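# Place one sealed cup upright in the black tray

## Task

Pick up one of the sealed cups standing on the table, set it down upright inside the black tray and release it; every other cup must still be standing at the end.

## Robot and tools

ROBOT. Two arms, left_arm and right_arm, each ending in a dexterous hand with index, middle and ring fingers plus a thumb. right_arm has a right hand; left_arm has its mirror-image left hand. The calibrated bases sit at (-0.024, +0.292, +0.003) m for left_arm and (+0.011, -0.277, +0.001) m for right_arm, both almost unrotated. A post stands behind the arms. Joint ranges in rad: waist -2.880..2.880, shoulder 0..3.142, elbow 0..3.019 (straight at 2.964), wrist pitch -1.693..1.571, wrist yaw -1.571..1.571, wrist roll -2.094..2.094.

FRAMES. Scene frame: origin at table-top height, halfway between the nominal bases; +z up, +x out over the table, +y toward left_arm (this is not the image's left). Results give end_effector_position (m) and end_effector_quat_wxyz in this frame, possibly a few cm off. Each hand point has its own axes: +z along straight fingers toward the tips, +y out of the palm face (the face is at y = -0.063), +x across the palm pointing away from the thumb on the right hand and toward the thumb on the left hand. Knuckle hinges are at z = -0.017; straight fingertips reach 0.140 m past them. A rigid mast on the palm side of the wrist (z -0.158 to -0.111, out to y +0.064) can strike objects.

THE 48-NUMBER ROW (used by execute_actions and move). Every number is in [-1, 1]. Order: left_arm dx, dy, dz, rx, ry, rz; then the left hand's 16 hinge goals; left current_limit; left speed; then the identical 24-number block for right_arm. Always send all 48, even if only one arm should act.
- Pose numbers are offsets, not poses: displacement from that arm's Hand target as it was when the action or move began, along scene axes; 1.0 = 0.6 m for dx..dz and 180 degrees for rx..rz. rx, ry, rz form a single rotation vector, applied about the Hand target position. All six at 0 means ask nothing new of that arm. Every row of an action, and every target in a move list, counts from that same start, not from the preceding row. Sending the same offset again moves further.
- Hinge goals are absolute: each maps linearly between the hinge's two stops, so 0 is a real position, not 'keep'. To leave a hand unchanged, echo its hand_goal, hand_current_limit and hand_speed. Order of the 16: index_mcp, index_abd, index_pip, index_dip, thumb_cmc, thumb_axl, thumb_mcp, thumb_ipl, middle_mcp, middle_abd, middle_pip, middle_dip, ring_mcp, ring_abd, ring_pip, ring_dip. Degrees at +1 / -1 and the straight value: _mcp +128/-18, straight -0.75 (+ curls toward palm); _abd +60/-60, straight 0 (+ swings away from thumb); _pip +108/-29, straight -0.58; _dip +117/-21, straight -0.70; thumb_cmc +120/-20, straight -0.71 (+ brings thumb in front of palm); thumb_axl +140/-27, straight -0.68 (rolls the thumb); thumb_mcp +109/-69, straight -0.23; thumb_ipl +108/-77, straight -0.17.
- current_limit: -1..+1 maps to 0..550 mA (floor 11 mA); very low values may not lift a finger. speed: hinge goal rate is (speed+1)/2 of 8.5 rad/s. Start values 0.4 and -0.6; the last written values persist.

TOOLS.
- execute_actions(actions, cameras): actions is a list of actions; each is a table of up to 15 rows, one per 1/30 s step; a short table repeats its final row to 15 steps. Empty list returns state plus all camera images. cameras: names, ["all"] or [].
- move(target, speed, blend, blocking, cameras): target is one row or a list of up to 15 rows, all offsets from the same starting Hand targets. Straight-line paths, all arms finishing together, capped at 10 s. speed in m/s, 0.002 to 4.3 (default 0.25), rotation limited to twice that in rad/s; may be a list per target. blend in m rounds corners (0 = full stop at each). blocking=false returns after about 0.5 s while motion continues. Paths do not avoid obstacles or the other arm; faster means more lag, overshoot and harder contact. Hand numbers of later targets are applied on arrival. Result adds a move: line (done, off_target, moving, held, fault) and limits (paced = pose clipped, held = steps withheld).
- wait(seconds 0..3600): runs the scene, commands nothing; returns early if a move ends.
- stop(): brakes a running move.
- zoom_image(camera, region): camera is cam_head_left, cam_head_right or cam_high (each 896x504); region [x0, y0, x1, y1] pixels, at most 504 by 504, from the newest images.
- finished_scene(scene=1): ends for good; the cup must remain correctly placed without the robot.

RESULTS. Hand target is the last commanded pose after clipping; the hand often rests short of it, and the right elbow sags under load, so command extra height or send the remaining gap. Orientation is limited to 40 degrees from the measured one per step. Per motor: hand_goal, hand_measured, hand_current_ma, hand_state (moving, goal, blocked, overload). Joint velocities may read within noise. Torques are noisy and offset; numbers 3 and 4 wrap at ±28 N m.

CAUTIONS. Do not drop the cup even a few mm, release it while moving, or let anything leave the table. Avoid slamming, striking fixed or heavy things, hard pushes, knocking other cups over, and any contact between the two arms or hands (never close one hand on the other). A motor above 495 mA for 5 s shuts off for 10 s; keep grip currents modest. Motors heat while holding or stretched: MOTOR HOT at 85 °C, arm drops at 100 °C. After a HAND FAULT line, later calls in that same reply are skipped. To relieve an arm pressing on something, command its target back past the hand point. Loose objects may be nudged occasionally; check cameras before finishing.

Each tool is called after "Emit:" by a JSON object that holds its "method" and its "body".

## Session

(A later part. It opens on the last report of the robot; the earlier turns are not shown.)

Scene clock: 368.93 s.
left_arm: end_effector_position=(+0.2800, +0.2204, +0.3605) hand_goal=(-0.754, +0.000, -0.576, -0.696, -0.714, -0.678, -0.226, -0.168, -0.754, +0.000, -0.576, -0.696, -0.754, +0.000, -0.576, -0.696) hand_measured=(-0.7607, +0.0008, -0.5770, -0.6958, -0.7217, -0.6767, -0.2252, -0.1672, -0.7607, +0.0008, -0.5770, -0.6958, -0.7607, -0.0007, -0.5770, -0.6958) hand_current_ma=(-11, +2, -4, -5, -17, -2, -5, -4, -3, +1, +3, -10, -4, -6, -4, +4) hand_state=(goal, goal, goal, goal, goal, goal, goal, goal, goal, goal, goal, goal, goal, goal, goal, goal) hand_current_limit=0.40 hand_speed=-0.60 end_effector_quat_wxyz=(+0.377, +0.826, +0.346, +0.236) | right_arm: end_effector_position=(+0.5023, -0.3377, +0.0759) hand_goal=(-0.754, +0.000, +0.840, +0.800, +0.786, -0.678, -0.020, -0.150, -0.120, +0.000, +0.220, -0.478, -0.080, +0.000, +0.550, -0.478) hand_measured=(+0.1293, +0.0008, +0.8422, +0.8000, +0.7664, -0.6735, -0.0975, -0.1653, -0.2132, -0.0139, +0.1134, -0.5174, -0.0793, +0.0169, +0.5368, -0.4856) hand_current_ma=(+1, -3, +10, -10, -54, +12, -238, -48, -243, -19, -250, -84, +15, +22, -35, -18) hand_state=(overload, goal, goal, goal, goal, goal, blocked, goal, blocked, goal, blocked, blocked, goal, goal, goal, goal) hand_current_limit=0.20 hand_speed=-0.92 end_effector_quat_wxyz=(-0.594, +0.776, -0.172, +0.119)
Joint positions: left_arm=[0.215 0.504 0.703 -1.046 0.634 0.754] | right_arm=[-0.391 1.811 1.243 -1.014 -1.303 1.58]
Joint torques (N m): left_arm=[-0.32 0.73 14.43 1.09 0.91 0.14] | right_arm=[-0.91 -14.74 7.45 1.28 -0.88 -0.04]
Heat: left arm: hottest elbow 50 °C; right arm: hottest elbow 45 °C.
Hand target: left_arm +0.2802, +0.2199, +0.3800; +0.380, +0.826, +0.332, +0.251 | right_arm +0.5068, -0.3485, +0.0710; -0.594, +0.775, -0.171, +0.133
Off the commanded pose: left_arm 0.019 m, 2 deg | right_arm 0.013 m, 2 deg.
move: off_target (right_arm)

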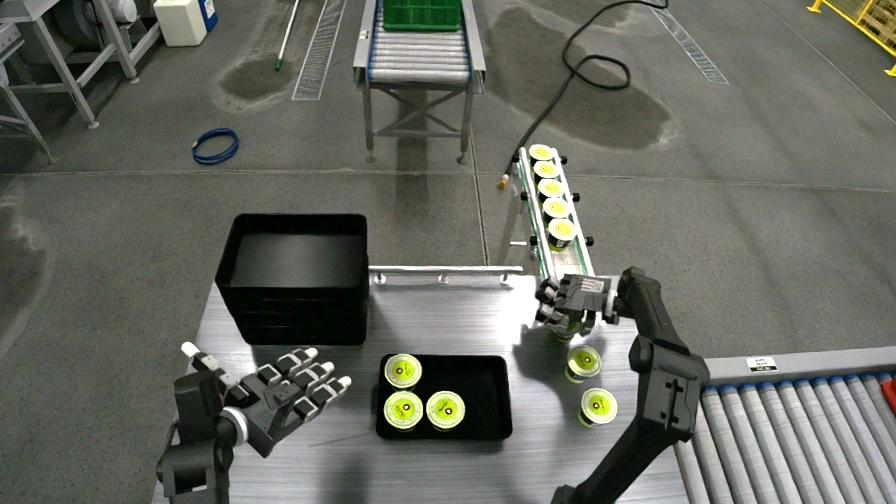

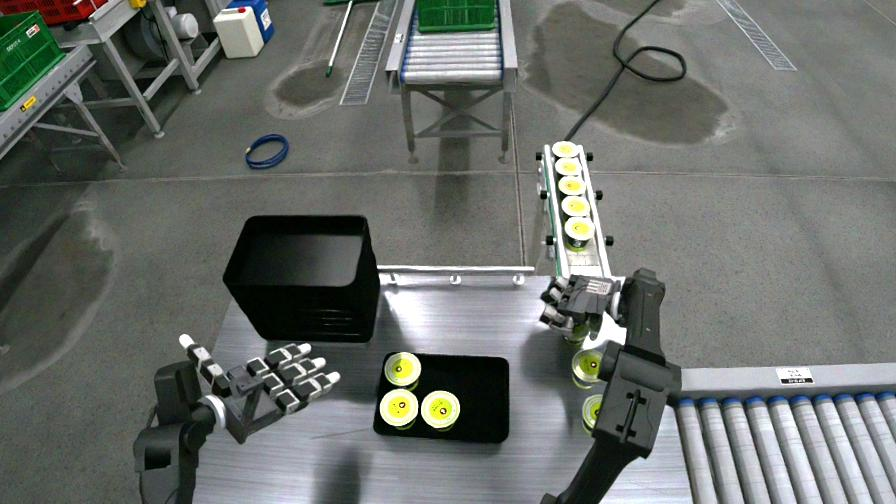

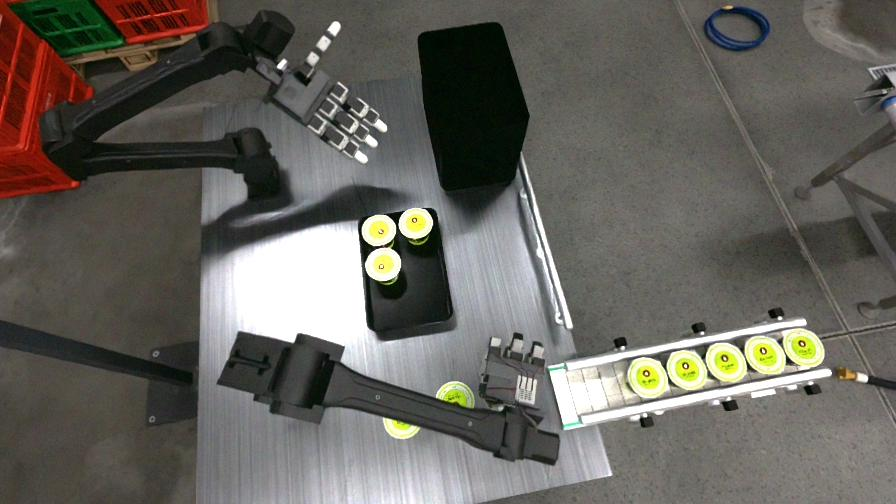

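Emit:
{"method": "move", "body": {"target": [0,0,0,0,0,0,-0.754,0,-0.576,-0.696,-0.714,-0.678,-0.226,-0.168,-0.754,0,-0.576,-0.696,-0.754,0,-0.576,-0.696,0.4,-0.6, 0,0,0,0,0,0,-0.754,0,0.84,0.8,0.786,-0.678,-0.33,-0.168,-0.36,0,-0.0657,-0.478,-0.36,0,-0.0657,-0.478,0.2,-0.85], "speed": 0.05}}

Emit:
{"method": "move", "body": {"target": [0,0,0,0,0,0,-0.754,0,-0.576,-0.696,-0.714,-0.678,-0.226,-0.168,-0.754,0,-0.576,-0.696,-0.754,0,-0.576,-0.696,0.4,-0.6, 0,0,0.18,0,0,0,-0.754,0,0.84,0.8,0.786,-0.678,-0.33,-0.168,-0.36,0,-0.0657,-0.478,-0.36,0,-0.0657,-0.478,0.2,-0.85], "speed": 0.08, "cameras": ["all"]}}

Emit:
{"method": "zoom_image", "body": {"camera": "cam_head_left", "region": [500, 220, 660, 380]}}

Emit:
{"method": "zoom_image", "body": {"camera": "cam_head_right", "region": [500, 220, 660, 380]}}

Emit:
{"method": "zoom_image", "body": {"camera": "cam_high", "region": [440, 290, 640, 480]}}

Scene clock: 378.13 s.
left_arm: end_effector_position=(+0.2800, +0.2204, +0.3605) hand_goal=(-0.754, +0.000, -0.576, -0.696, -0.714, -0.678, -0.226, -0.168, -0.754, +0.000, -0.576, -0.696, -0.754, +0.000, -0.576, -0.696) hand_measured=(-0.7607, +0.0008, -0.5770, -0.6958, -0.7217, -0.6777, -0.2252, -0.1672, -0.7607, +0.0008, -0.5770, -0.6958, -0.7619, +0.0008, -0.5770, -0.6971) hand_current_ma=(-15, -1, -6, -6, -12, -2, +0, -6, -4, -7, +3, -4, -4, -5, -5, +3) hand_state=(goal, goal, goal, goal, goal, goal, goal, goal, goal, goal, goal, goal, goal, goal, goal, goal) hand_current_limit=0.40 hand_speed=-0.60 end_effector_quat_wxyz=(+0.377, +0.826, +0.346, +0.236) | right_arm: end_effector_position=(+0.5022, -0.3409, +0.0737) hand_goal=(-0.754, +0.000, +0.840, +0.800, +0.786, -0.678, -0.330, -0.168, -0.360, +0.000, -0.066, -0.478, -0.360, +0.000, -0.066, -0.478) hand_measured=(+0.1631, +0.0037, +0.8460, +0.7974, +0.7802, -0.6746, -0.3222, -0.1691, -0.3314, -0.0051, -0.0599, -0.4843, -0.3386, +0.0096, -0.0611, -0.4830) hand_current_ma=(+10, +3, +22, -14, -28, +16, +34, -6, +70, -7, +19, -9, +62, +16, +4, -13) hand_state=(overload, goal, goal, goal, goal, goal, goal, goal, blocked, goal, goal, goal, blocked, goal, goal, goal) hand_current_limit=0.20 hand_speed=-0.85 end_effector_quat_wxyz=(-0.594, +0.776, -0.175, +0.121)
Joint positions: left_arm=[0.215 0.504 0.703 -1.046 0.634 0.754] | right_arm=[-0.397 1.815 1.243 -1.011 -1.303 1.58]
Joint torques (N m): left_arm=[-0.5 0.5 14.42 1.06 0.9 0.16] | right_arm=[-0.91 -15.03 7.53 1.13 -0.9 -0.04]
Heat: left arm: hottest elbow 50 °C; right arm: hottest elbow 44 °C.
Hand target: left_arm +0.2802, +0.2199, +0.3800; +0.380, +0.826, +0.332, +0.251 | right_arm +0.5068, -0.3485, +0.0710; -0.594, +0.775, -0.171, +0.133
Off the commanded pose: left_arm 0.019 m, 2 deg | right_arm 0.009 m, 1 deg.
move: done

Scene clock: 380.43 s.
left_arm: end_effector_position=(+0.2800, +0.2204, +0.3605) hand_goal=(-0.754, +0.000, -0.576, -0.696, -0.714, -0.678, -0.226, -0.168, -0.754, +0.000, -0.576, -0.696, -0.754, +0.000, -0.576, -0.696) hand_measured=(-0.7607, -0.0007, -0.5770, -0.6958, -0.7217, -0.6777, -0.2252, -0.1681, -0.7607, -0.0007, -0.5770, -0.6958, -0.7607, +0.0008, -0.5770, -0.6971) hand_current_ma=(-15, -2, -14, -1, -15, -4, -5, -5, -2, -1, +1, -8, -5, -6, -6, -1) hand_state=(goal, goal, goal, goal, goal, goal, goal, goal, goal, goal, goal, goal, goal, goal, goal, goal) hand_current_limit=0.40 hand_speed=-0.60 end_effector_quat_wxyz=(+0.377, +0.826, +0.346, +0.236) | right_arm: end_effector_position=(+0.4932, -0.3369, +0.1530) hand_goal=(-0.754, +0.000, +0.840, +0.800, +0.786, -0.678, -0.330, -0.168, -0.360, +0.000, -0.066, -0.478, -0.360, +0.000, -0.066, -0.478) hand_measured=(+0.1643, +0.0023, +0.8422, +0.7987, +0.7802, -0.6746, -0.3222, -0.1681, -0.3314, -0.0036, -0.0599, -0.4843, -0.3386, +0.0096, -0.0611, -0.4843) hand_current_ma=(+4, +0, +8, -16, -27, +6, +30, -10, +65, -5, +17, -5, +66, +19, +1, -14) hand_state=(overload, goal, goal, goal, goal, goal, goal, goal, blocked, goal, goal, goal, blocked, goal, goal, goal) hand_current_limit=0.20 hand_speed=-0.85 end_effector_quat_wxyz=(-0.597, +0.773, -0.186, +0.105)
Joint positions: left_arm=[0.215 0.504 0.703 -1.046 0.634 0.754] | right_arm=[-0.397 1.719 1.336 -1.247 -1.303 1.572]
Joint torques (N m): left_arm=[-0.26 0.5 14.41 1.09 0.91 0.15] | right_arm=[-0.91 -16.67 11.81 -0.05 -0.89 0.01]
Heat: left arm: hottest elbow 50 °C; right arm: hottest elbow 44 °C.
Hand target: left_arm +0.2802, +0.2199, +0.3800; +0.380, +0.826, +0.332, +0.251 | right_arm +0.5068, -0.3485, +0.1790; -0.594, +0.775, -0.171, +0.133
Off the commanded pose: left_arm 0.019 m, 2 deg | right_arm 0.032 m, 4 deg.
move: off_target (right_arm)

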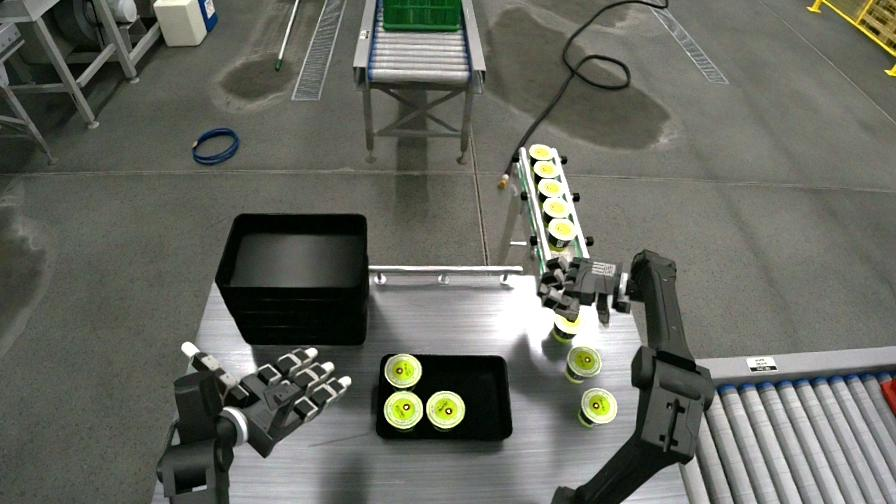

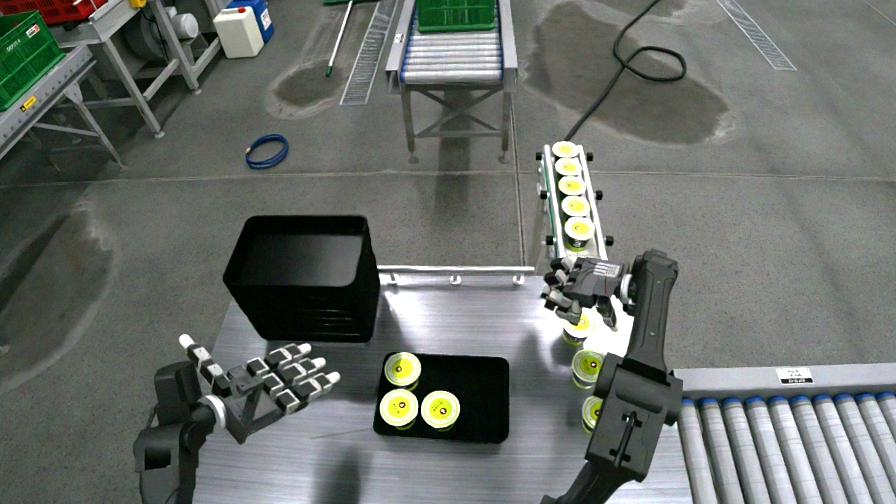

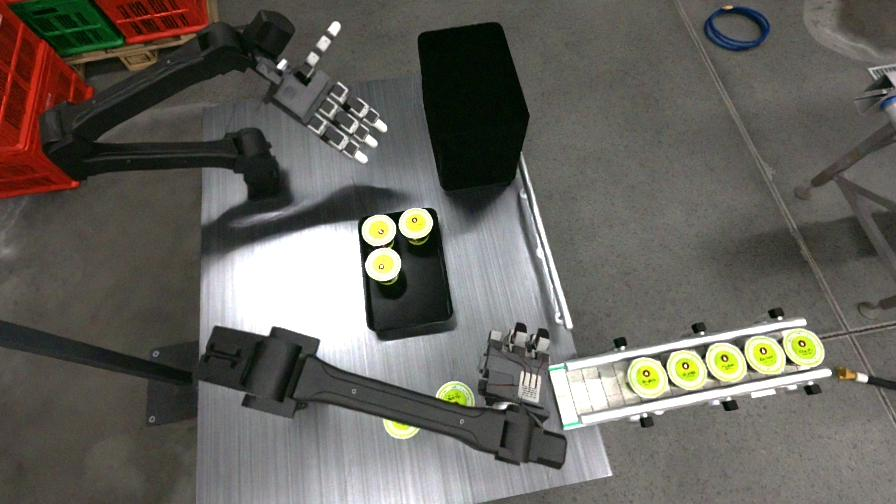

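Scaled by 3.150 from the camera's image (finer frame: 1280x720).

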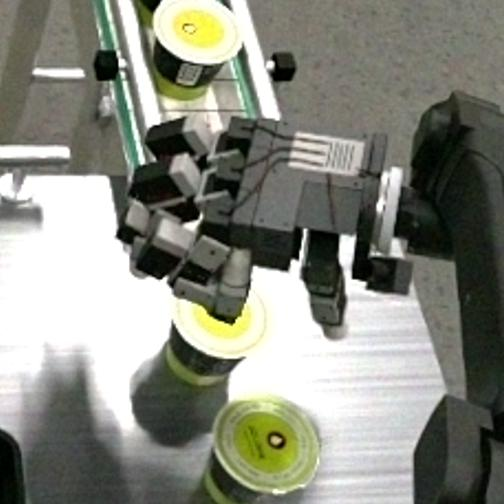

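Scaled by 3.150 from the camera's image (finer frame: 1280x720).

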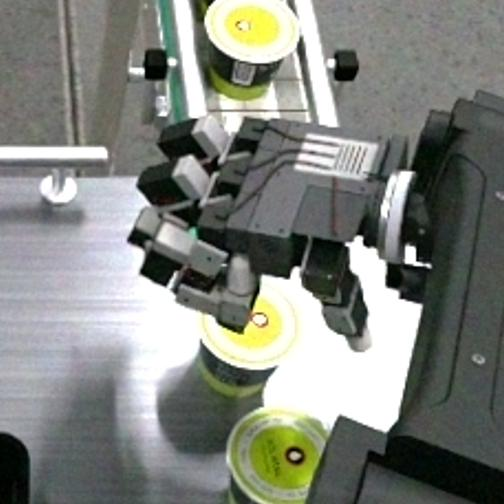

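Scaled by 2.520 from the camera's image (finer frame: 1280x720).

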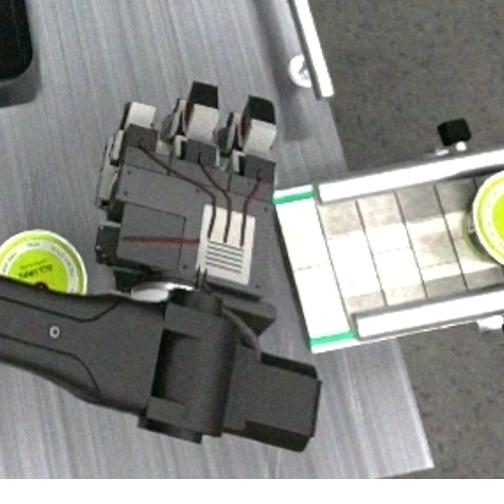

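Emit:
{"method": "move", "body": {"target": [[0,0,0,0,0,0,-0.754,0,-0.576,-0.696,-0.714,-0.678,-0.226,-0.168,-0.754,0,-0.576,-0.696,-0.754,0,-0.576,-0.696,0.4,-0.6, -0.0212,0.0095,-0.02,0,0,0,-0.754,0,0.84,0.8,0.93,-0.678,-0.33,-0.168,-0.36,0,-0.0657,-0.478,-0.36,0,-0.0657,-0.478,0.2,-0.8],[0,0,0,0,0,0,-0.754,0,-0.576,-0.696,-0.714,-0.678,-0.226,-0.168,-0.754,0,-0.576,-0.696,-0.754,0,-0.576,-0.696,0.4,-0.6, -0.0212,0.0095,-0.18,0,0,0,-0.754,0,0.84,0.8,0.93,-0.678,-0.33,-0.168,-0.36,0,-0.0657,-0.478,-0.36,0,-0.0657,-0.478,0.2,-0.8]], "speed": 0.08, "cameras": ["all"]}}

Emit:
{"method": "zoom_image", "body": {"camera": "cam_head_left", "region": [500, 240, 660, 370]}}

Emit:
{"method": "zoom_image", "body": {"camera": "cam_head_right", "region": [500, 240, 660, 370]}}

Emit:
{"method": "zoom_image", "body": {"camera": "cam_high", "region": [440, 290, 640, 480]}}

Scene clock: 400.10 s.
left_arm: end_effector_position=(+0.2800, +0.2204, +0.3605) hand_goal=(-0.754, +0.000, -0.576, -0.696, -0.714, -0.678, -0.226, -0.168, -0.754, +0.000, -0.576, -0.696, -0.754, +0.000, -0.576, -0.696) hand_measured=(-0.7607, +0.0008, -0.5770, -0.6958, -0.7217, -0.6767, -0.2252, -0.1672, -0.7607, +0.0008, -0.5770, -0.6958, -0.7619, +0.0008, -0.5770, -0.6958) hand_current_ma=(-15, -3, -7, -3, -16, -4, +0, -4, -2, -7, +8, -10, -6, -5, -4, +1) hand_state=(goal, goal, goal, goal, goal, goal, goal, goal, goal, goal, goal, goal, goal, goal, goal, goal) hand_current_limit=0.40 hand_speed=-0.60 end_effector_quat_wxyz=(+0.377, +0.826, +0.346, +0.236) | right_arm: end_effector_position=(+0.4878, -0.3344, +0.0698) hand_goal=(-0.754, +0.000, +0.840, +0.800, +0.930, -0.678, -0.330, -0.168, -0.360, +0.000, -0.066, -0.478, -0.360, +0.000, -0.066, -0.478) hand_measured=(+0.1631, +0.0008, +0.8409, +0.7987, +0.9196, -0.6725, -0.3212, -0.1700, -0.3326, -0.0051, -0.0599, -0.4830, -0.3386, +0.0081, -0.0611, -0.4843) hand_current_ma=(+8, +9, +9, -8, -34, +15, +33, -10, +60, -5, +16, +1, +60, +16, +5, -11) hand_state=(overload, goal, goal, goal, goal, goal, goal, goal, blocked, goal, goal, goal, blocked, goal, goal, goal) hand_current_limit=0.20 hand_speed=-0.80 end_effector_quat_wxyz=(-0.595, +0.776, -0.176, +0.118)
Joint positions: left_arm=[0.215 0.504 0.703 -1.046 0.634 0.754] | right_arm=[-0.397 1.791 1.193 -1 -1.303 1.57]
Joint torques (N m): left_arm=[-0.32 0.67 14.39 1.06 0.91 0.14] | right_arm=[-0.91 -15.03 7.65 1.18 -0.9 -0.04]
Heat: left arm: hottest elbow 50 °C; right arm: hottest elbow 44 °C.
Hand target: left_arm +0.2802, +0.2199, +0.3800; +0.380, +0.826, +0.332, +0.251 | right_arm +0.4941, -0.3428, +0.0710; -0.594, +0.775, -0.171, +0.133
Off the commanded pose: left_arm 0.019 m, 2 deg | right_arm 0.011 m, 2 deg.
move: off_target (right_arm)

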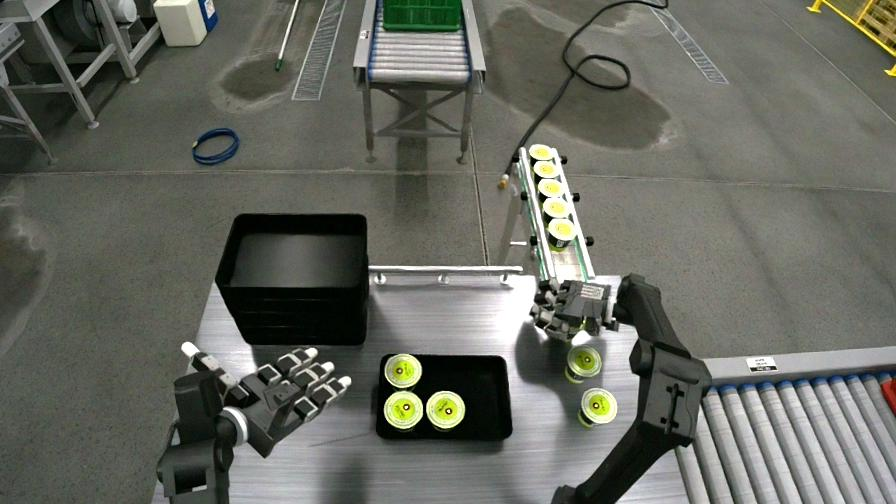

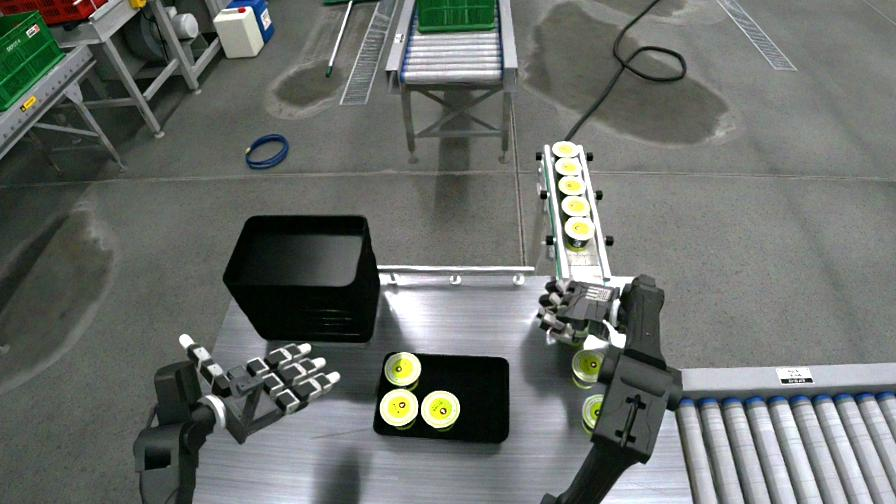

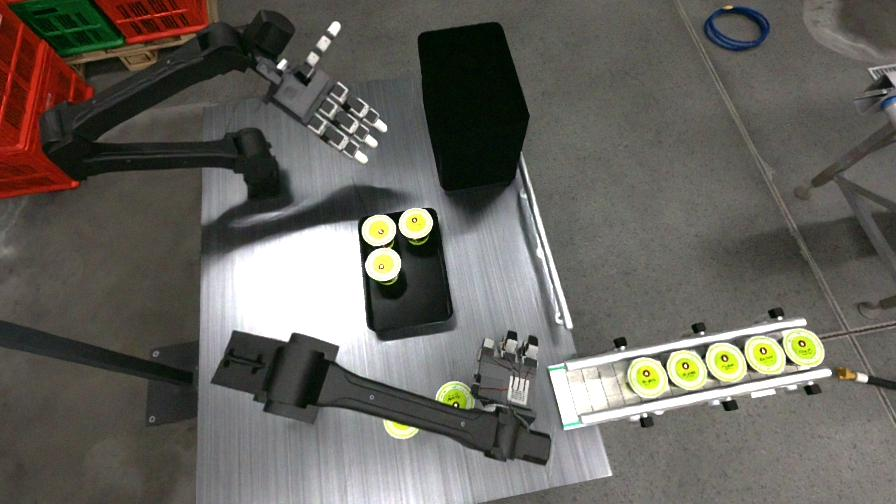

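Scaled by 3.150 from the camera's image (finer frame: 1280x720).

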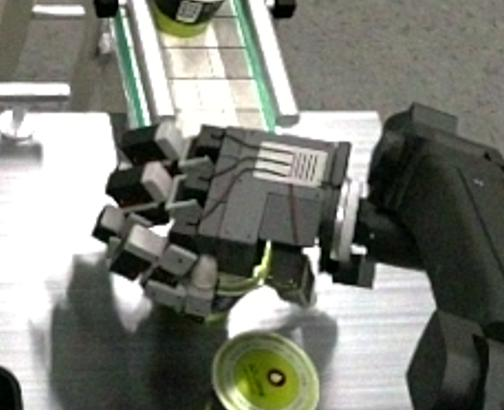

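Scaled by 3.150 from the camera's image (finer frame: 1280x720).

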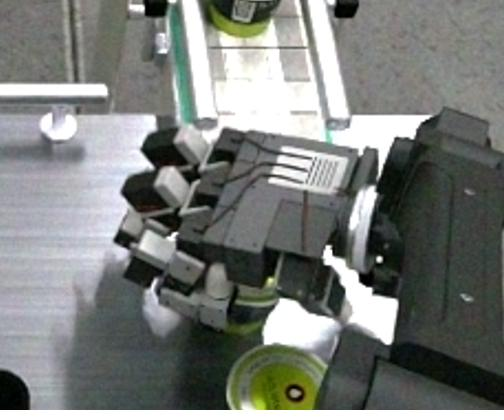

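Scaled by 2.520 from the camera's image (finer frame: 1280x720).

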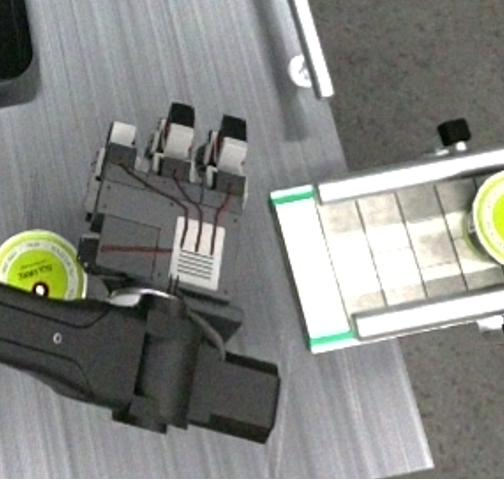

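Emit:
{"method": "move", "body": {"target": [0,0,0,0,0,0,-0.754,0,-0.576,-0.696,-0.714,-0.678,-0.226,-0.168,-0.754,0,-0.576,-0.696,-0.754,0,-0.576,-0.696,0.4,-0.6, 0,0,0,0,0,0,-0.754,0,0.84,0.8,0.93,-0.678,-0.16,-0.168,-0.25,0,0.12,-0.478,-0.25,0,0.12,-0.478,-0.2,-0.92], "speed": 0.05}}

Emit:
{"method": "move", "body": {"target": [0,0,0,0,0,0,-0.754,0,-0.576,-0.696,-0.714,-0.678,-0.226,-0.168,-0.754,0,-0.576,-0.696,-0.754,0,-0.576,-0.696,0.4,-0.6, 0,0,0,0,0,0,-0.754,0,0.84,0.8,0.93,-0.678,-0.11,-0.168,-0.2,0,0.25,-0.478,-0.2,0,0.25,-0.478,-0.2,-0.92], "speed": 0.05}}

Scene clock: 405.73 s.
left_arm: end_effector_position=(+0.2800, +0.2204, +0.3605) hand_goal=(-0.754, +0.000, -0.576, -0.696, -0.714, -0.678, -0.226, -0.168, -0.754, +0.000, -0.576, -0.696, -0.754, +0.000, -0.576, -0.696) hand_measured=(-0.7607, +0.0008, -0.5770, -0.6958, -0.7217, -0.6767, -0.2252, -0.1681, -0.7607, -0.0007, -0.5770, -0.6958, -0.7619, -0.0007, -0.5770, -0.6958) hand_current_ma=(-15, +4, -11, -4, -14, -4, -4, -3, -4, -1, +4, -12, -4, -9, -3, +6) hand_state=(goal, goal, goal, goal, goal, goal, goal, goal, goal, goal, goal, goal, goal, goal, goal, goal) hand_current_limit=0.40 hand_speed=-0.60 end_effector_quat_wxyz=(+0.377, +0.826, +0.346, +0.236) | right_arm: end_effector_position=(+0.4878, -0.3344, +0.0698) hand_goal=(-0.754, +0.000, +0.840, +0.800, +0.930, -0.678, -0.160, -0.168, -0.250, +0.000, +0.120, -0.478, -0.250, +0.000, +0.120, -0.478) hand_measured=(+0.1631, +0.0023, +0.8409, +0.8000, +0.9209, -0.6735, -0.1678, -0.1719, -0.2433, -0.0036, +0.1134, -0.4830, -0.2446, +0.0110, +0.1146, -0.4843) hand_current_ma=(+0, +4, +14, -9, -30, +17, -13, -7, +13, -1, -5, -11, +23, +19, -11, -12) hand_state=(overload, goal, goal, goal, goal, goal, goal, goal, goal, goal, goal, goal, goal, goal, goal, goal) hand_current_limit=-0.20 hand_speed=-0.92 end_effector_quat_wxyz=(-0.595, +0.776, -0.176, +0.118)
Joint positions: left_arm=[0.215 0.504 0.703 -1.046 0.634 0.754] | right_arm=[-0.397 1.791 1.193 -1 -1.303 1.57]
Joint torques (N m): left_arm=[-0.44 0.56 14.42 1.05 0.92 0.14] | right_arm=[-0.91 -15.03 7.64 1.2 -0.89 -0.04]
Heat: left arm: hottest elbow 50 °C; right arm: hottest elbow 44 °C.
Hand target: left_arm +0.2802, +0.2199, +0.3800; +0.380, +0.826, +0.332, +0.251 | right_arm +0.4941, -0.3428, +0.0710; -0.594, +0.775, -0.171, +0.133
Off the commanded pose: left_arm 0.019 m, 2 deg | right_arm 0.011 m, 2 deg.
move: done

Scene clock: 406.70 s.
left_arm: end_effector_position=(+0.2800, +0.2204, +0.3605) hand_goal=(-0.754, +0.000, -0.576, -0.696, -0.714, -0.678, -0.226, -0.168, -0.754, +0.000, -0.576, -0.696, -0.754, +0.000, -0.576, -0.696) hand_measured=(-0.7607, -0.0007, -0.5770, -0.6971, -0.7217, -0.6777, -0.2252, -0.1672, -0.7607, -0.0007, -0.5757, -0.6958, -0.7607, -0.0007, -0.5770, -0.6971) hand_current_ma=(-16, -2, -9, -6, -12, -5, -4, -6, -3, -1, +1, -8, -7, -7, -6, +1) hand_state=(goal, goal, goal, goal, goal, goal, goal, goal, goal, goal, goal, goal, goal, goal, goal, goal) hand_current_limit=0.40 hand_speed=-0.60 end_effector_quat_wxyz=(+0.377, +0.826, +0.346, +0.236) | right_arm: end_effector_position=(+0.4875, -0.3358, +0.0692) hand_goal=(-0.754, +0.000, +0.840, +0.800, +0.930, -0.678, -0.110, -0.168, -0.200, +0.000, +0.250, -0.478, -0.200, +0.000, +0.250, -0.478) hand_measured=(+0.1643, +0.0023, +0.8422, +0.7987, +0.9196, -0.6735, -0.1510, -0.1719, -0.2289, -0.0080, +0.1711, -0.4932, -0.2084, +0.0096, +0.2019, -0.4881) hand_current_ma=(+4, +3, +8, -5, -36, +20, -118, -10, -76, -20, -177, -24, -6, +11, -111, -23) hand_state=(overload, goal, goal, goal, goal, goal, blocked, goal, blocked, goal, blocked, goal, goal, goal, blocked, goal) hand_current_limit=-0.20 hand_speed=-0.92 end_effector_quat_wxyz=(-0.595, +0.775, -0.177, +0.118)
Joint positions: left_arm=[0.215 0.504 0.703 -1.046 0.634 0.754] | right_arm=[-0.4 1.792 1.193 -1 -1.303 1.57]
Joint torques (N m): left_arm=[-0.26 0.62 14.43 1.1 0.9 0.14] | right_arm=[-0.85 -15.09 7.64 1.18 -0.89 -0.04]
Heat: left arm: hottest elbow 50 °C; right arm: hottest elbow 44 °C.
Hand target: left_arm +0.2802, +0.2199, +0.3800; +0.380, +0.826, +0.332, +0.251 | right_arm +0.4941, -0.3428, +0.0710; -0.594, +0.775, -0.171, +0.133
Off the commanded pose: left_arm 0.019 m, 2 deg | right_arm 0.010 m, 2 deg.
move: done

Emit:
{"method": "move", "body": {"target": [0,0,0,0,0,0,-0.754,0,-0.576,-0.696,-0.714,-0.678,-0.226,-0.168,-0.754,0,-0.576,-0.696,-0.754,0,-0.576,-0.696,0.4,-0.6, 0,0,0,0,0,0,-0.754,0,0.84,0.8,0.93,-0.678,-0.01,-0.13,-0.13,0,0.36,-0.44,-0.13,0,0.38,-0.44,0.2,-0.92], "speed": 0.05, "cameras": ["all"]}}

Emit:
{"method": "zoom_image", "body": {"camera": "cam_head_left", "region": [500, 240, 660, 370]}}

Emit:
{"method": "zoom_image", "body": {"camera": "cam_head_right", "region": [500, 240, 660, 370]}}

Scene clock: 412.03 s.
left_arm: end_effector_position=(+0.2800, +0.2204, +0.3605) hand_goal=(-0.754, +0.000, -0.576, -0.696, -0.714, -0.678, -0.226, -0.168, -0.754, +0.000, -0.576, -0.696, -0.754, +0.000, -0.576, -0.696) hand_measured=(-0.7607, -0.0007, -0.5770, -0.6958, -0.7217, -0.6777, -0.2252, -0.1681, -0.7607, +0.0008, -0.5770, -0.6958, -0.7607, -0.0007, -0.5770, -0.6958) hand_current_ma=(-12, -5, -11, -8, -14, -9, -8, -8, -1, +1, +8, -13, -2, -7, -8, +3) hand_state=(goal, goal, goal, goal, goal, goal, goal, goal, goal, goal, goal, goal, goal, goal, goal, goal) hand_current_limit=0.40 hand_speed=-0.60 end_effector_quat_wxyz=(+0.377, +0.826, +0.346, +0.236) | right_arm: end_effector_position=(+0.4876, -0.3359, +0.0691) hand_goal=(-0.754, +0.000, +0.840, +0.800, +0.930, -0.678, -0.010, -0.130, -0.130, +0.000, +0.360, -0.440, -0.130, +0.000, +0.380, -0.440) hand_measured=(+0.1631, +0.0037, +0.8409, +0.8000, +0.9209, -0.6714, -0.1539, -0.1662, -0.2289, -0.0080, +0.1775, -0.4945, -0.2108, +0.0110, +0.2147, -0.4881) hand_current_ma=(+2, +5, +14, -12, -33, +19, -323, -115, -265, -3, -326, -117, -199, +15, -339, -119) hand_state=(overload, goal, goal, goal, goal, goal, blocked, blocked, blocked, goal, blocked, blocked, blocked, goal, blocked, blocked) hand_current_limit=0.20 hand_speed=-0.92 end_effector_quat_wxyz=(-0.595, +0.775, -0.177, +0.119)
Joint positions: left_arm=[0.215 0.504 0.703 -1.046 0.634 0.754] | right_arm=[-0.4 1.792 1.193 -1 -1.303 1.569]
Joint torques (N m): left_arm=[-0.26 0.56 14.45 1.05 0.9 0.15] | right_arm=[-0.85 -15.15 7.64 1.18 -0.89 -0.04]
Heat: left arm: hottest elbow 51 °C; right arm: hottest elbow 44 °C.
Hand target: left_arm +0.2802, +0.2199, +0.3800; +0.380, +0.826, +0.332, +0.251 | right_arm +0.4941, -0.3428, +0.0710; -0.594, +0.775, -0.171, +0.133
Off the commanded pose: left_arm 0.019 m, 2 deg | right_arm 0.010 m, 2 deg.
move: done

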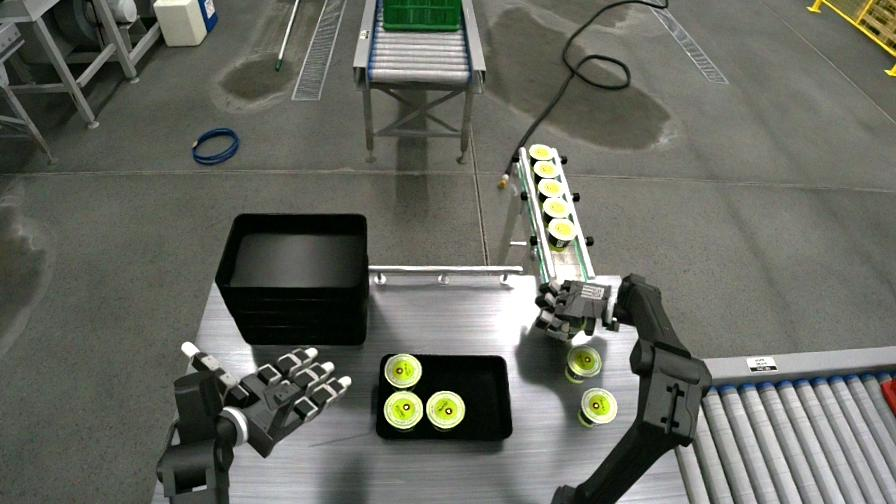

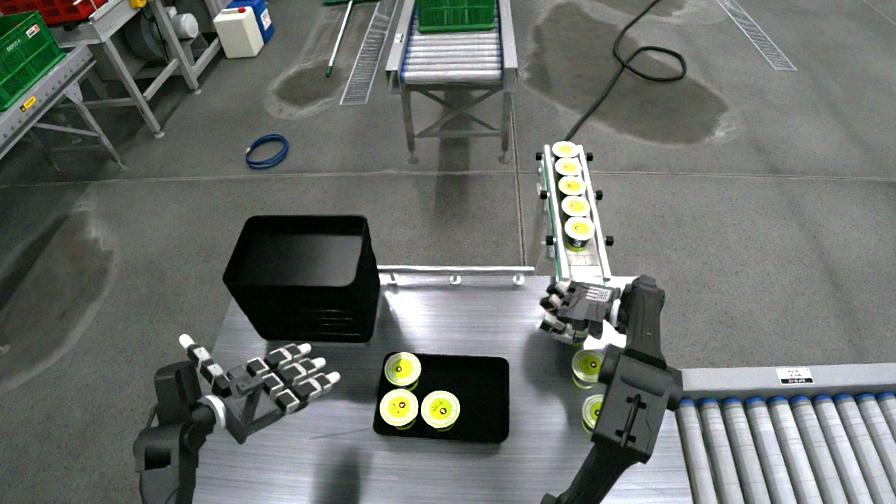

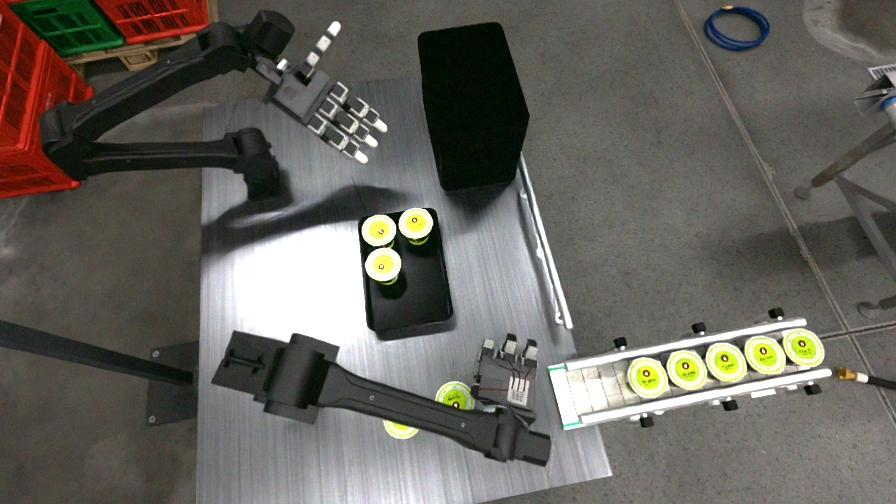

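Scaled by 3.150 from the camera's image (finer frame: 1280x720).

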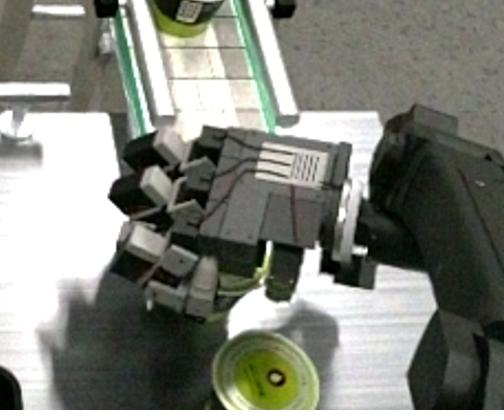

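Scaled by 3.150 from the camera's image (finer frame: 1280x720).

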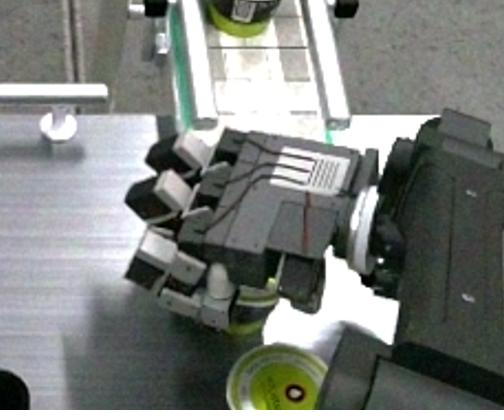

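Emit:
{"method": "move", "body": {"target": [0,0,0,0,0,0,-0.754,0,-0.576,-0.696,-0.714,-0.678,-0.226,-0.168,-0.754,0,-0.576,-0.696,-0.754,0,-0.576,-0.696,0.4,-0.6, 0.01,-0.008,0.11,0,0,0,-0.754,0,0.84,0.8,0.93,-0.678,-0.01,-0.13,-0.13,0,0.36,-0.44,-0.13,0,0.38,-0.44,0.2,-0.92], "speed": 0.06, "cameras": ["all"]}}

Emit:
{"method": "zoom_image", "body": {"camera": "cam_head_left", "region": [500, 220, 660, 370]}}

Emit:
{"method": "zoom_image", "body": {"camera": "cam_head_right", "region": [500, 220, 660, 370]}}

Scene clock: 418.13 s.
left_arm: end_effector_position=(+0.2800, +0.2204, +0.3605) hand_goal=(-0.754, +0.000, -0.576, -0.696, -0.714, -0.678, -0.226, -0.168, -0.754, +0.000, -0.576, -0.696, -0.754, +0.000, -0.576, -0.696) hand_measured=(-0.7607, +0.0008, -0.5757, -0.6958, -0.7217, -0.6777, -0.2252, -0.1681, -0.7607, +0.0008, -0.5757, -0.6958, -0.7619, -0.0007, -0.5770, -0.6958) hand_current_ma=(-16, -1, -8, -6, -13, -7, -8, -6, -2, -3, +4, -7, -8, -7, -4, +4) hand_state=(goal, goal, goal, goal, goal, goal, goal, goal, goal, goal, goal, goal, goal, goal, goal, goal) hand_current_limit=0.40 hand_speed=-0.60 end_effector_quat_wxyz=(+0.377, +0.826, +0.346, +0.236) | right_arm: end_effector_position=(+0.4787, -0.3321, +0.1019) hand_goal=(-0.754, +0.000, +0.840, +0.800, +0.930, -0.678, -0.010, -0.130, -0.130, +0.000, +0.360, -0.440, -0.130, +0.000, +0.380, -0.440) hand_measured=(+0.1643, +0.0023, +0.8409, +0.7987, +0.9133, -0.6725, -0.1539, -0.1653, -0.2289, -0.0036, +0.1801, -0.4945, -0.2108, +0.0272, +0.2186, -0.4894) hand_current_ma=(+3, -1, +8, -9, -47, +23, -322, -112, -260, -11, -324, -117, -197, +39, -332, -116) hand_state=(overload, goal, goal, goal, goal, goal, blocked, blocked, blocked, goal, blocked, blocked, blocked, blocked, blocked, blocked) hand_current_limit=0.20 hand_speed=-0.92 end_effector_quat_wxyz=(-0.599, +0.770, -0.197, +0.091)
Joint positions: left_arm=[0.215 0.504 0.703 -1.046 0.634 0.754] | right_arm=[-0.4 1.76 1.241 -1.152 -1.301 1.567]
Joint torques (N m): left_arm=[-0.38 0.62 14.37 1.09 0.9 0.15] | right_arm=[-0.91 -17.96 12.03 -0.16 -0.89 -0.1]
Heat: left arm: hottest elbow 51 °C; right arm: hottest elbow 45 °C.
Hand target: left_arm +0.2802, +0.2199, +0.3800; +0.380, +0.826, +0.332, +0.251 | right_arm +0.5001, -0.3476, +0.1370; -0.594, +0.775, -0.171, +0.133
Off the commanded pose: left_arm 0.019 m, 2 deg | right_arm 0.044 m, 6 deg.
move: off_target (right_arm)

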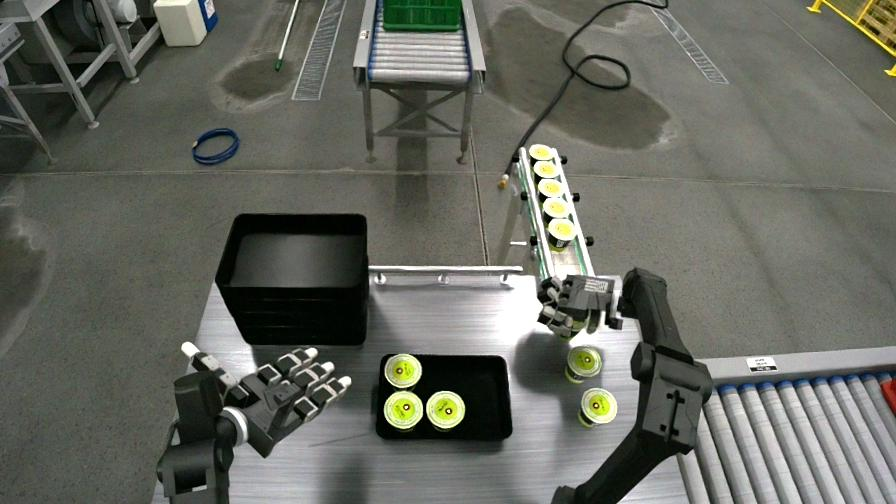

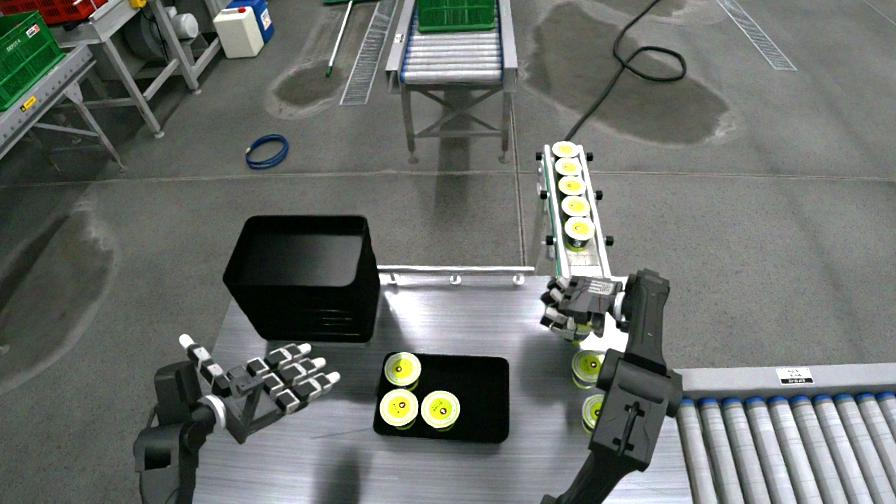

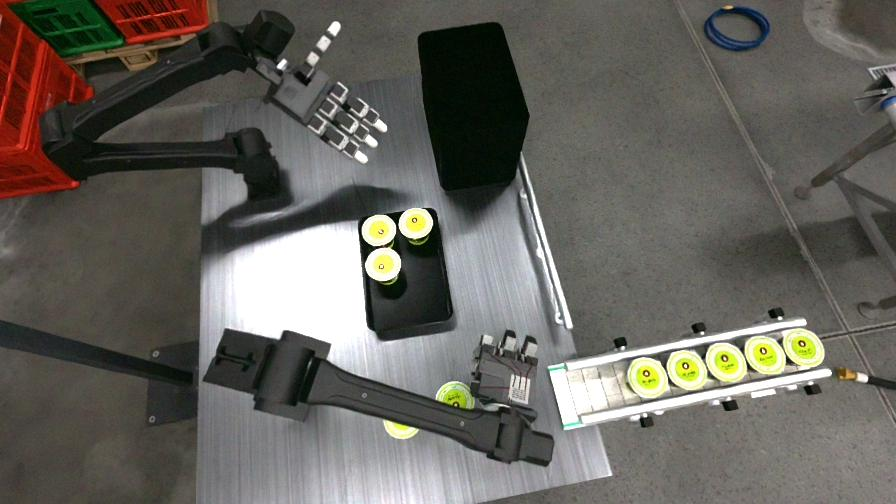

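Scaled by 3.150 from the camera's image (finer frame: 1280x720).

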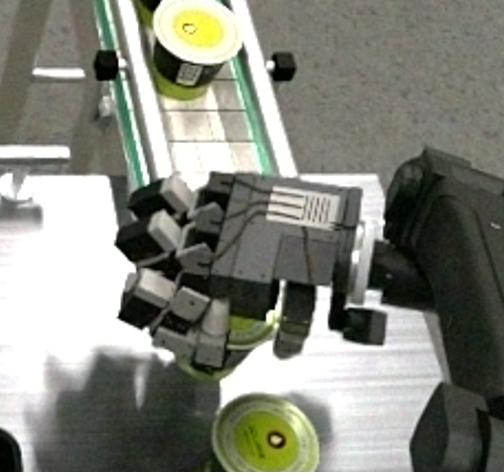

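Scaled by 3.150 from the camera's image (finer frame: 1280x720).

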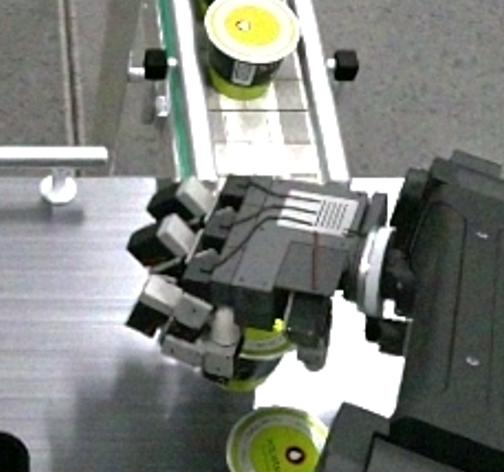

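Emit:
{"method": "move", "body": {"target": [[0,0,0,0,0,0,-0.754,0,-0.576,-0.696,-0.714,-0.678,-0.226,-0.168,-0.754,0,-0.576,-0.696,-0.754,0,-0.576,-0.696,0.4,-0.6, 0,0,0.1,0,0,0,-0.754,0,0.84,0.8,0.93,-0.678,-0.01,-0.13,-0.13,0,0.36,-0.44,-0.13,0,0.38,-0.44,0.2,-0.92],[0,0,0,0,0,0,-0.754,0,-0.576,-0.696,-0.714,-0.678,-0.226,-0.168,-0.754,0,-0.576,-0.696,-0.754,0,-0.576,-0.696,0.4,-0.6, -0.248,0.407,0.12,0,0,0.1667,-0.754,0,0.84,0.8,0.93,-0.678,-0.01,-0.13,-0.13,0,0.36,-0.44,-0.13,0,0.38,-0.44,0.2,-0.92]], "speed": [0.08, 0.12], "blend": [0.02, 0], "cameras": ["all"]}}

Emit:
{"method": "zoom_image", "body": {"camera": "cam_head_left", "region": [360, 240, 600, 460]}}

Emit:
{"method": "zoom_image", "body": {"camera": "cam_head_right", "region": [360, 240, 600, 460]}}

Emit:
{"method": "zoom_image", "body": {"camera": "cam_high", "region": [330, 180, 570, 400]}}

Scene clock: 445.30 s.
left_arm: end_effector_position=(+0.2800, +0.2204, +0.3605) hand_goal=(-0.754, +0.000, -0.576, -0.696, -0.714, -0.678, -0.226, -0.168, -0.754, +0.000, -0.576, -0.696, -0.754, +0.000, -0.576, -0.696) hand_measured=(-0.7607, -0.0007, -0.5770, -0.6958, -0.7217, -0.6777, -0.2252, -0.1681, -0.7619, +0.0008, -0.5770, -0.6958, -0.7619, +0.0008, -0.5770, -0.6958) hand_current_ma=(-14, -3, -10, -8, -11, -7, -2, -7, -4, -4, +6, -8, -5, -5, -5, +3) hand_state=(goal, goal, goal, goal, goal, goal, goal, goal, goal, goal, goal, goal, goal, goal, goal, goal) hand_current_limit=0.40 hand_speed=-0.60 end_effector_quat_wxyz=(+0.377, +0.826, +0.346, +0.236) | right_arm: end_effector_position=(+0.3456, -0.1076, +0.1894) hand_goal=(-0.754, +0.000, +0.840, +0.800, +0.930, -0.678, -0.010, -0.130, -0.130, +0.000, +0.360, -0.440, -0.130, +0.000, +0.380, -0.440) hand_measured=(+0.1607, +0.0023, +0.8409, +0.8000, +0.9146, -0.6714, -0.1539, -0.1672, -0.2289, -0.0036, +0.1814, -0.4932, -0.2108, +0.0272, +0.2199, -0.4868) hand_current_ma=(+6, -2, +10, -8, -44, +27, -319, -111, -264, -8, -330, -118, -201, +36, -336, -121) hand_state=(overload, goal, goal, goal, goal, goal, blocked, blocked, blocked, goal, blocked, blocked, blocked, blocked, blocked, blocked) hand_current_limit=0.20 hand_speed=-0.92 end_effector_quat_wxyz=(-0.603, +0.796, +0.014, -0.051)
Joint positions: left_arm=[0.215 0.504 0.703 -1.046 0.634 0.754] | right_arm=[0.103 1.404 1.068 -1.334 -1.298 1.534]
Joint torques (N m): left_arm=[-0.38 0.56 14.46 1.1 0.91 0.15] | right_arm=[1.08 -13.22 9.43 0.96 -1.08 0.15]
Heat: left arm: hottest elbow 51 °C; right arm: hottest elbow 45 °C.
Hand target: left_arm +0.2802, +0.2199, +0.3800; +0.380, +0.826, +0.332, +0.251 | right_arm +0.3513, -0.1034, +0.2090; -0.608, +0.793, +0.035, -0.026
Off the commanded pose: left_arm 0.019 m, 2 deg | right_arm 0.021 m, 4 deg.
move: off_target (right_arm)

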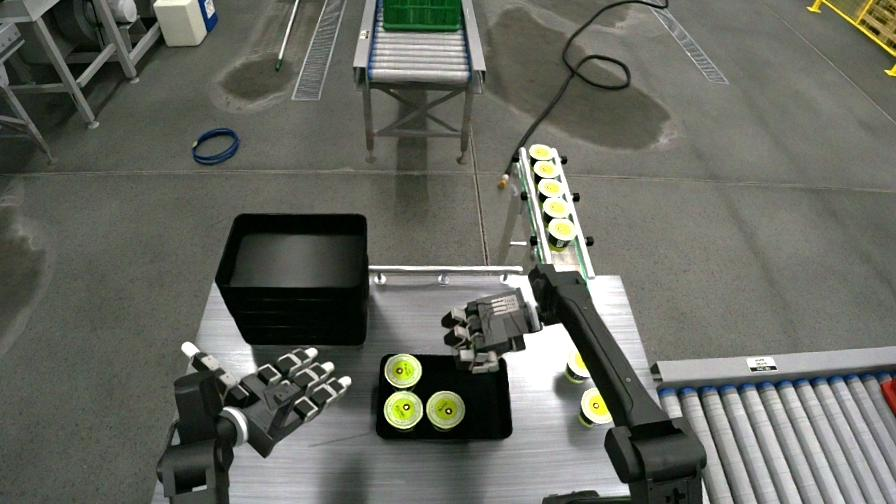

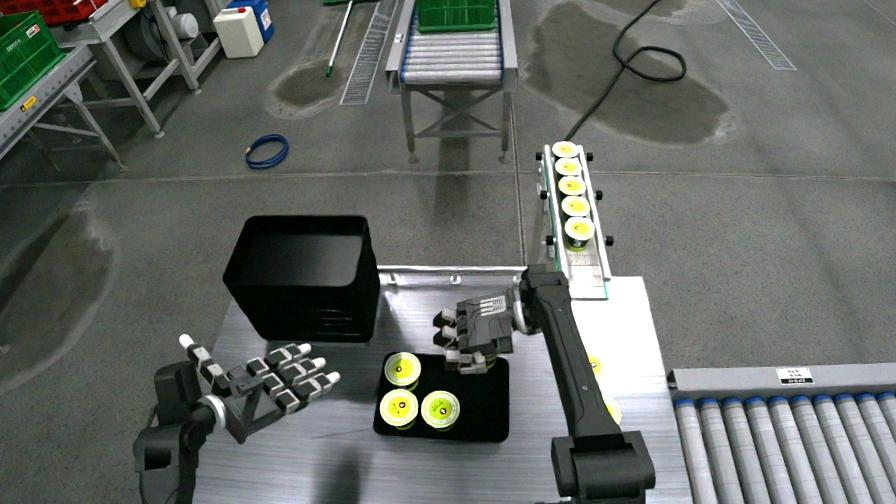

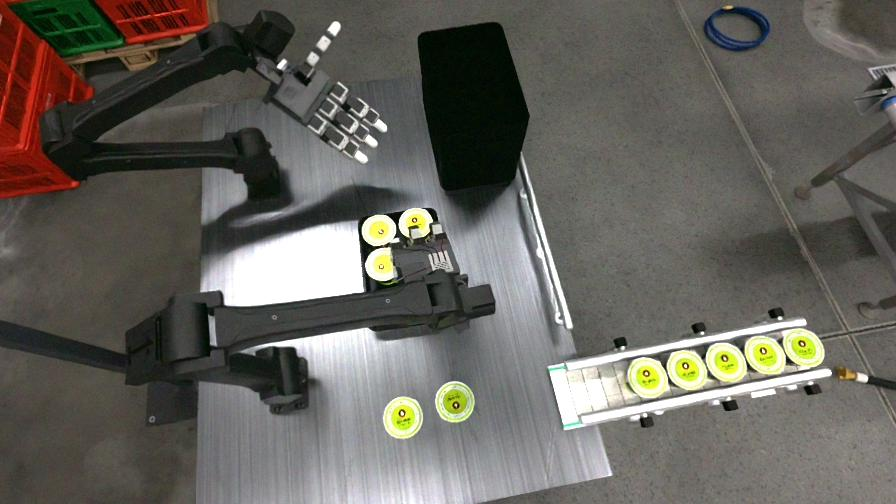

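Scaled by 2.100 from the camera's image (finer frame: 1280x720).

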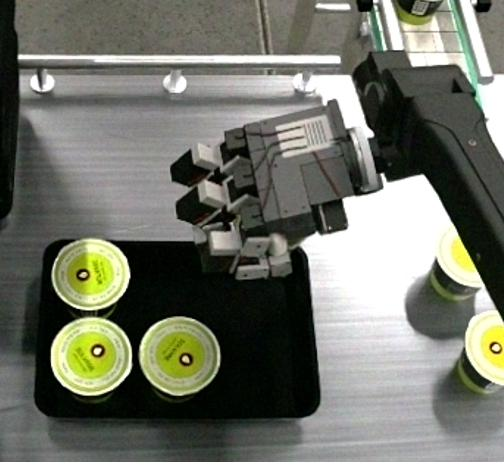

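Scaled by 2.100 from the camera's image (finer frame: 1280x720).

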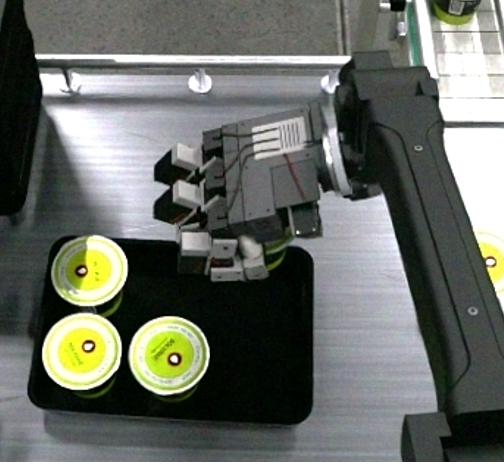

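Scaled by 2.100 from the camera's image (finer frame: 1280x720).

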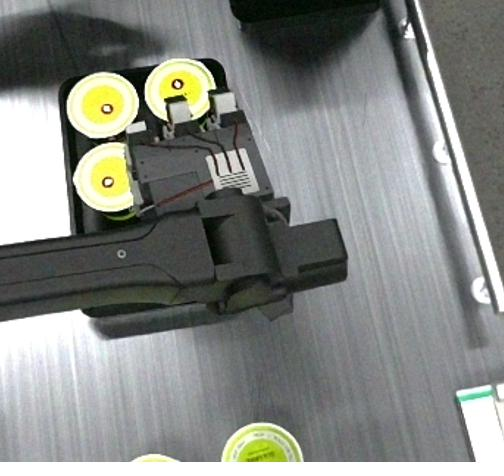

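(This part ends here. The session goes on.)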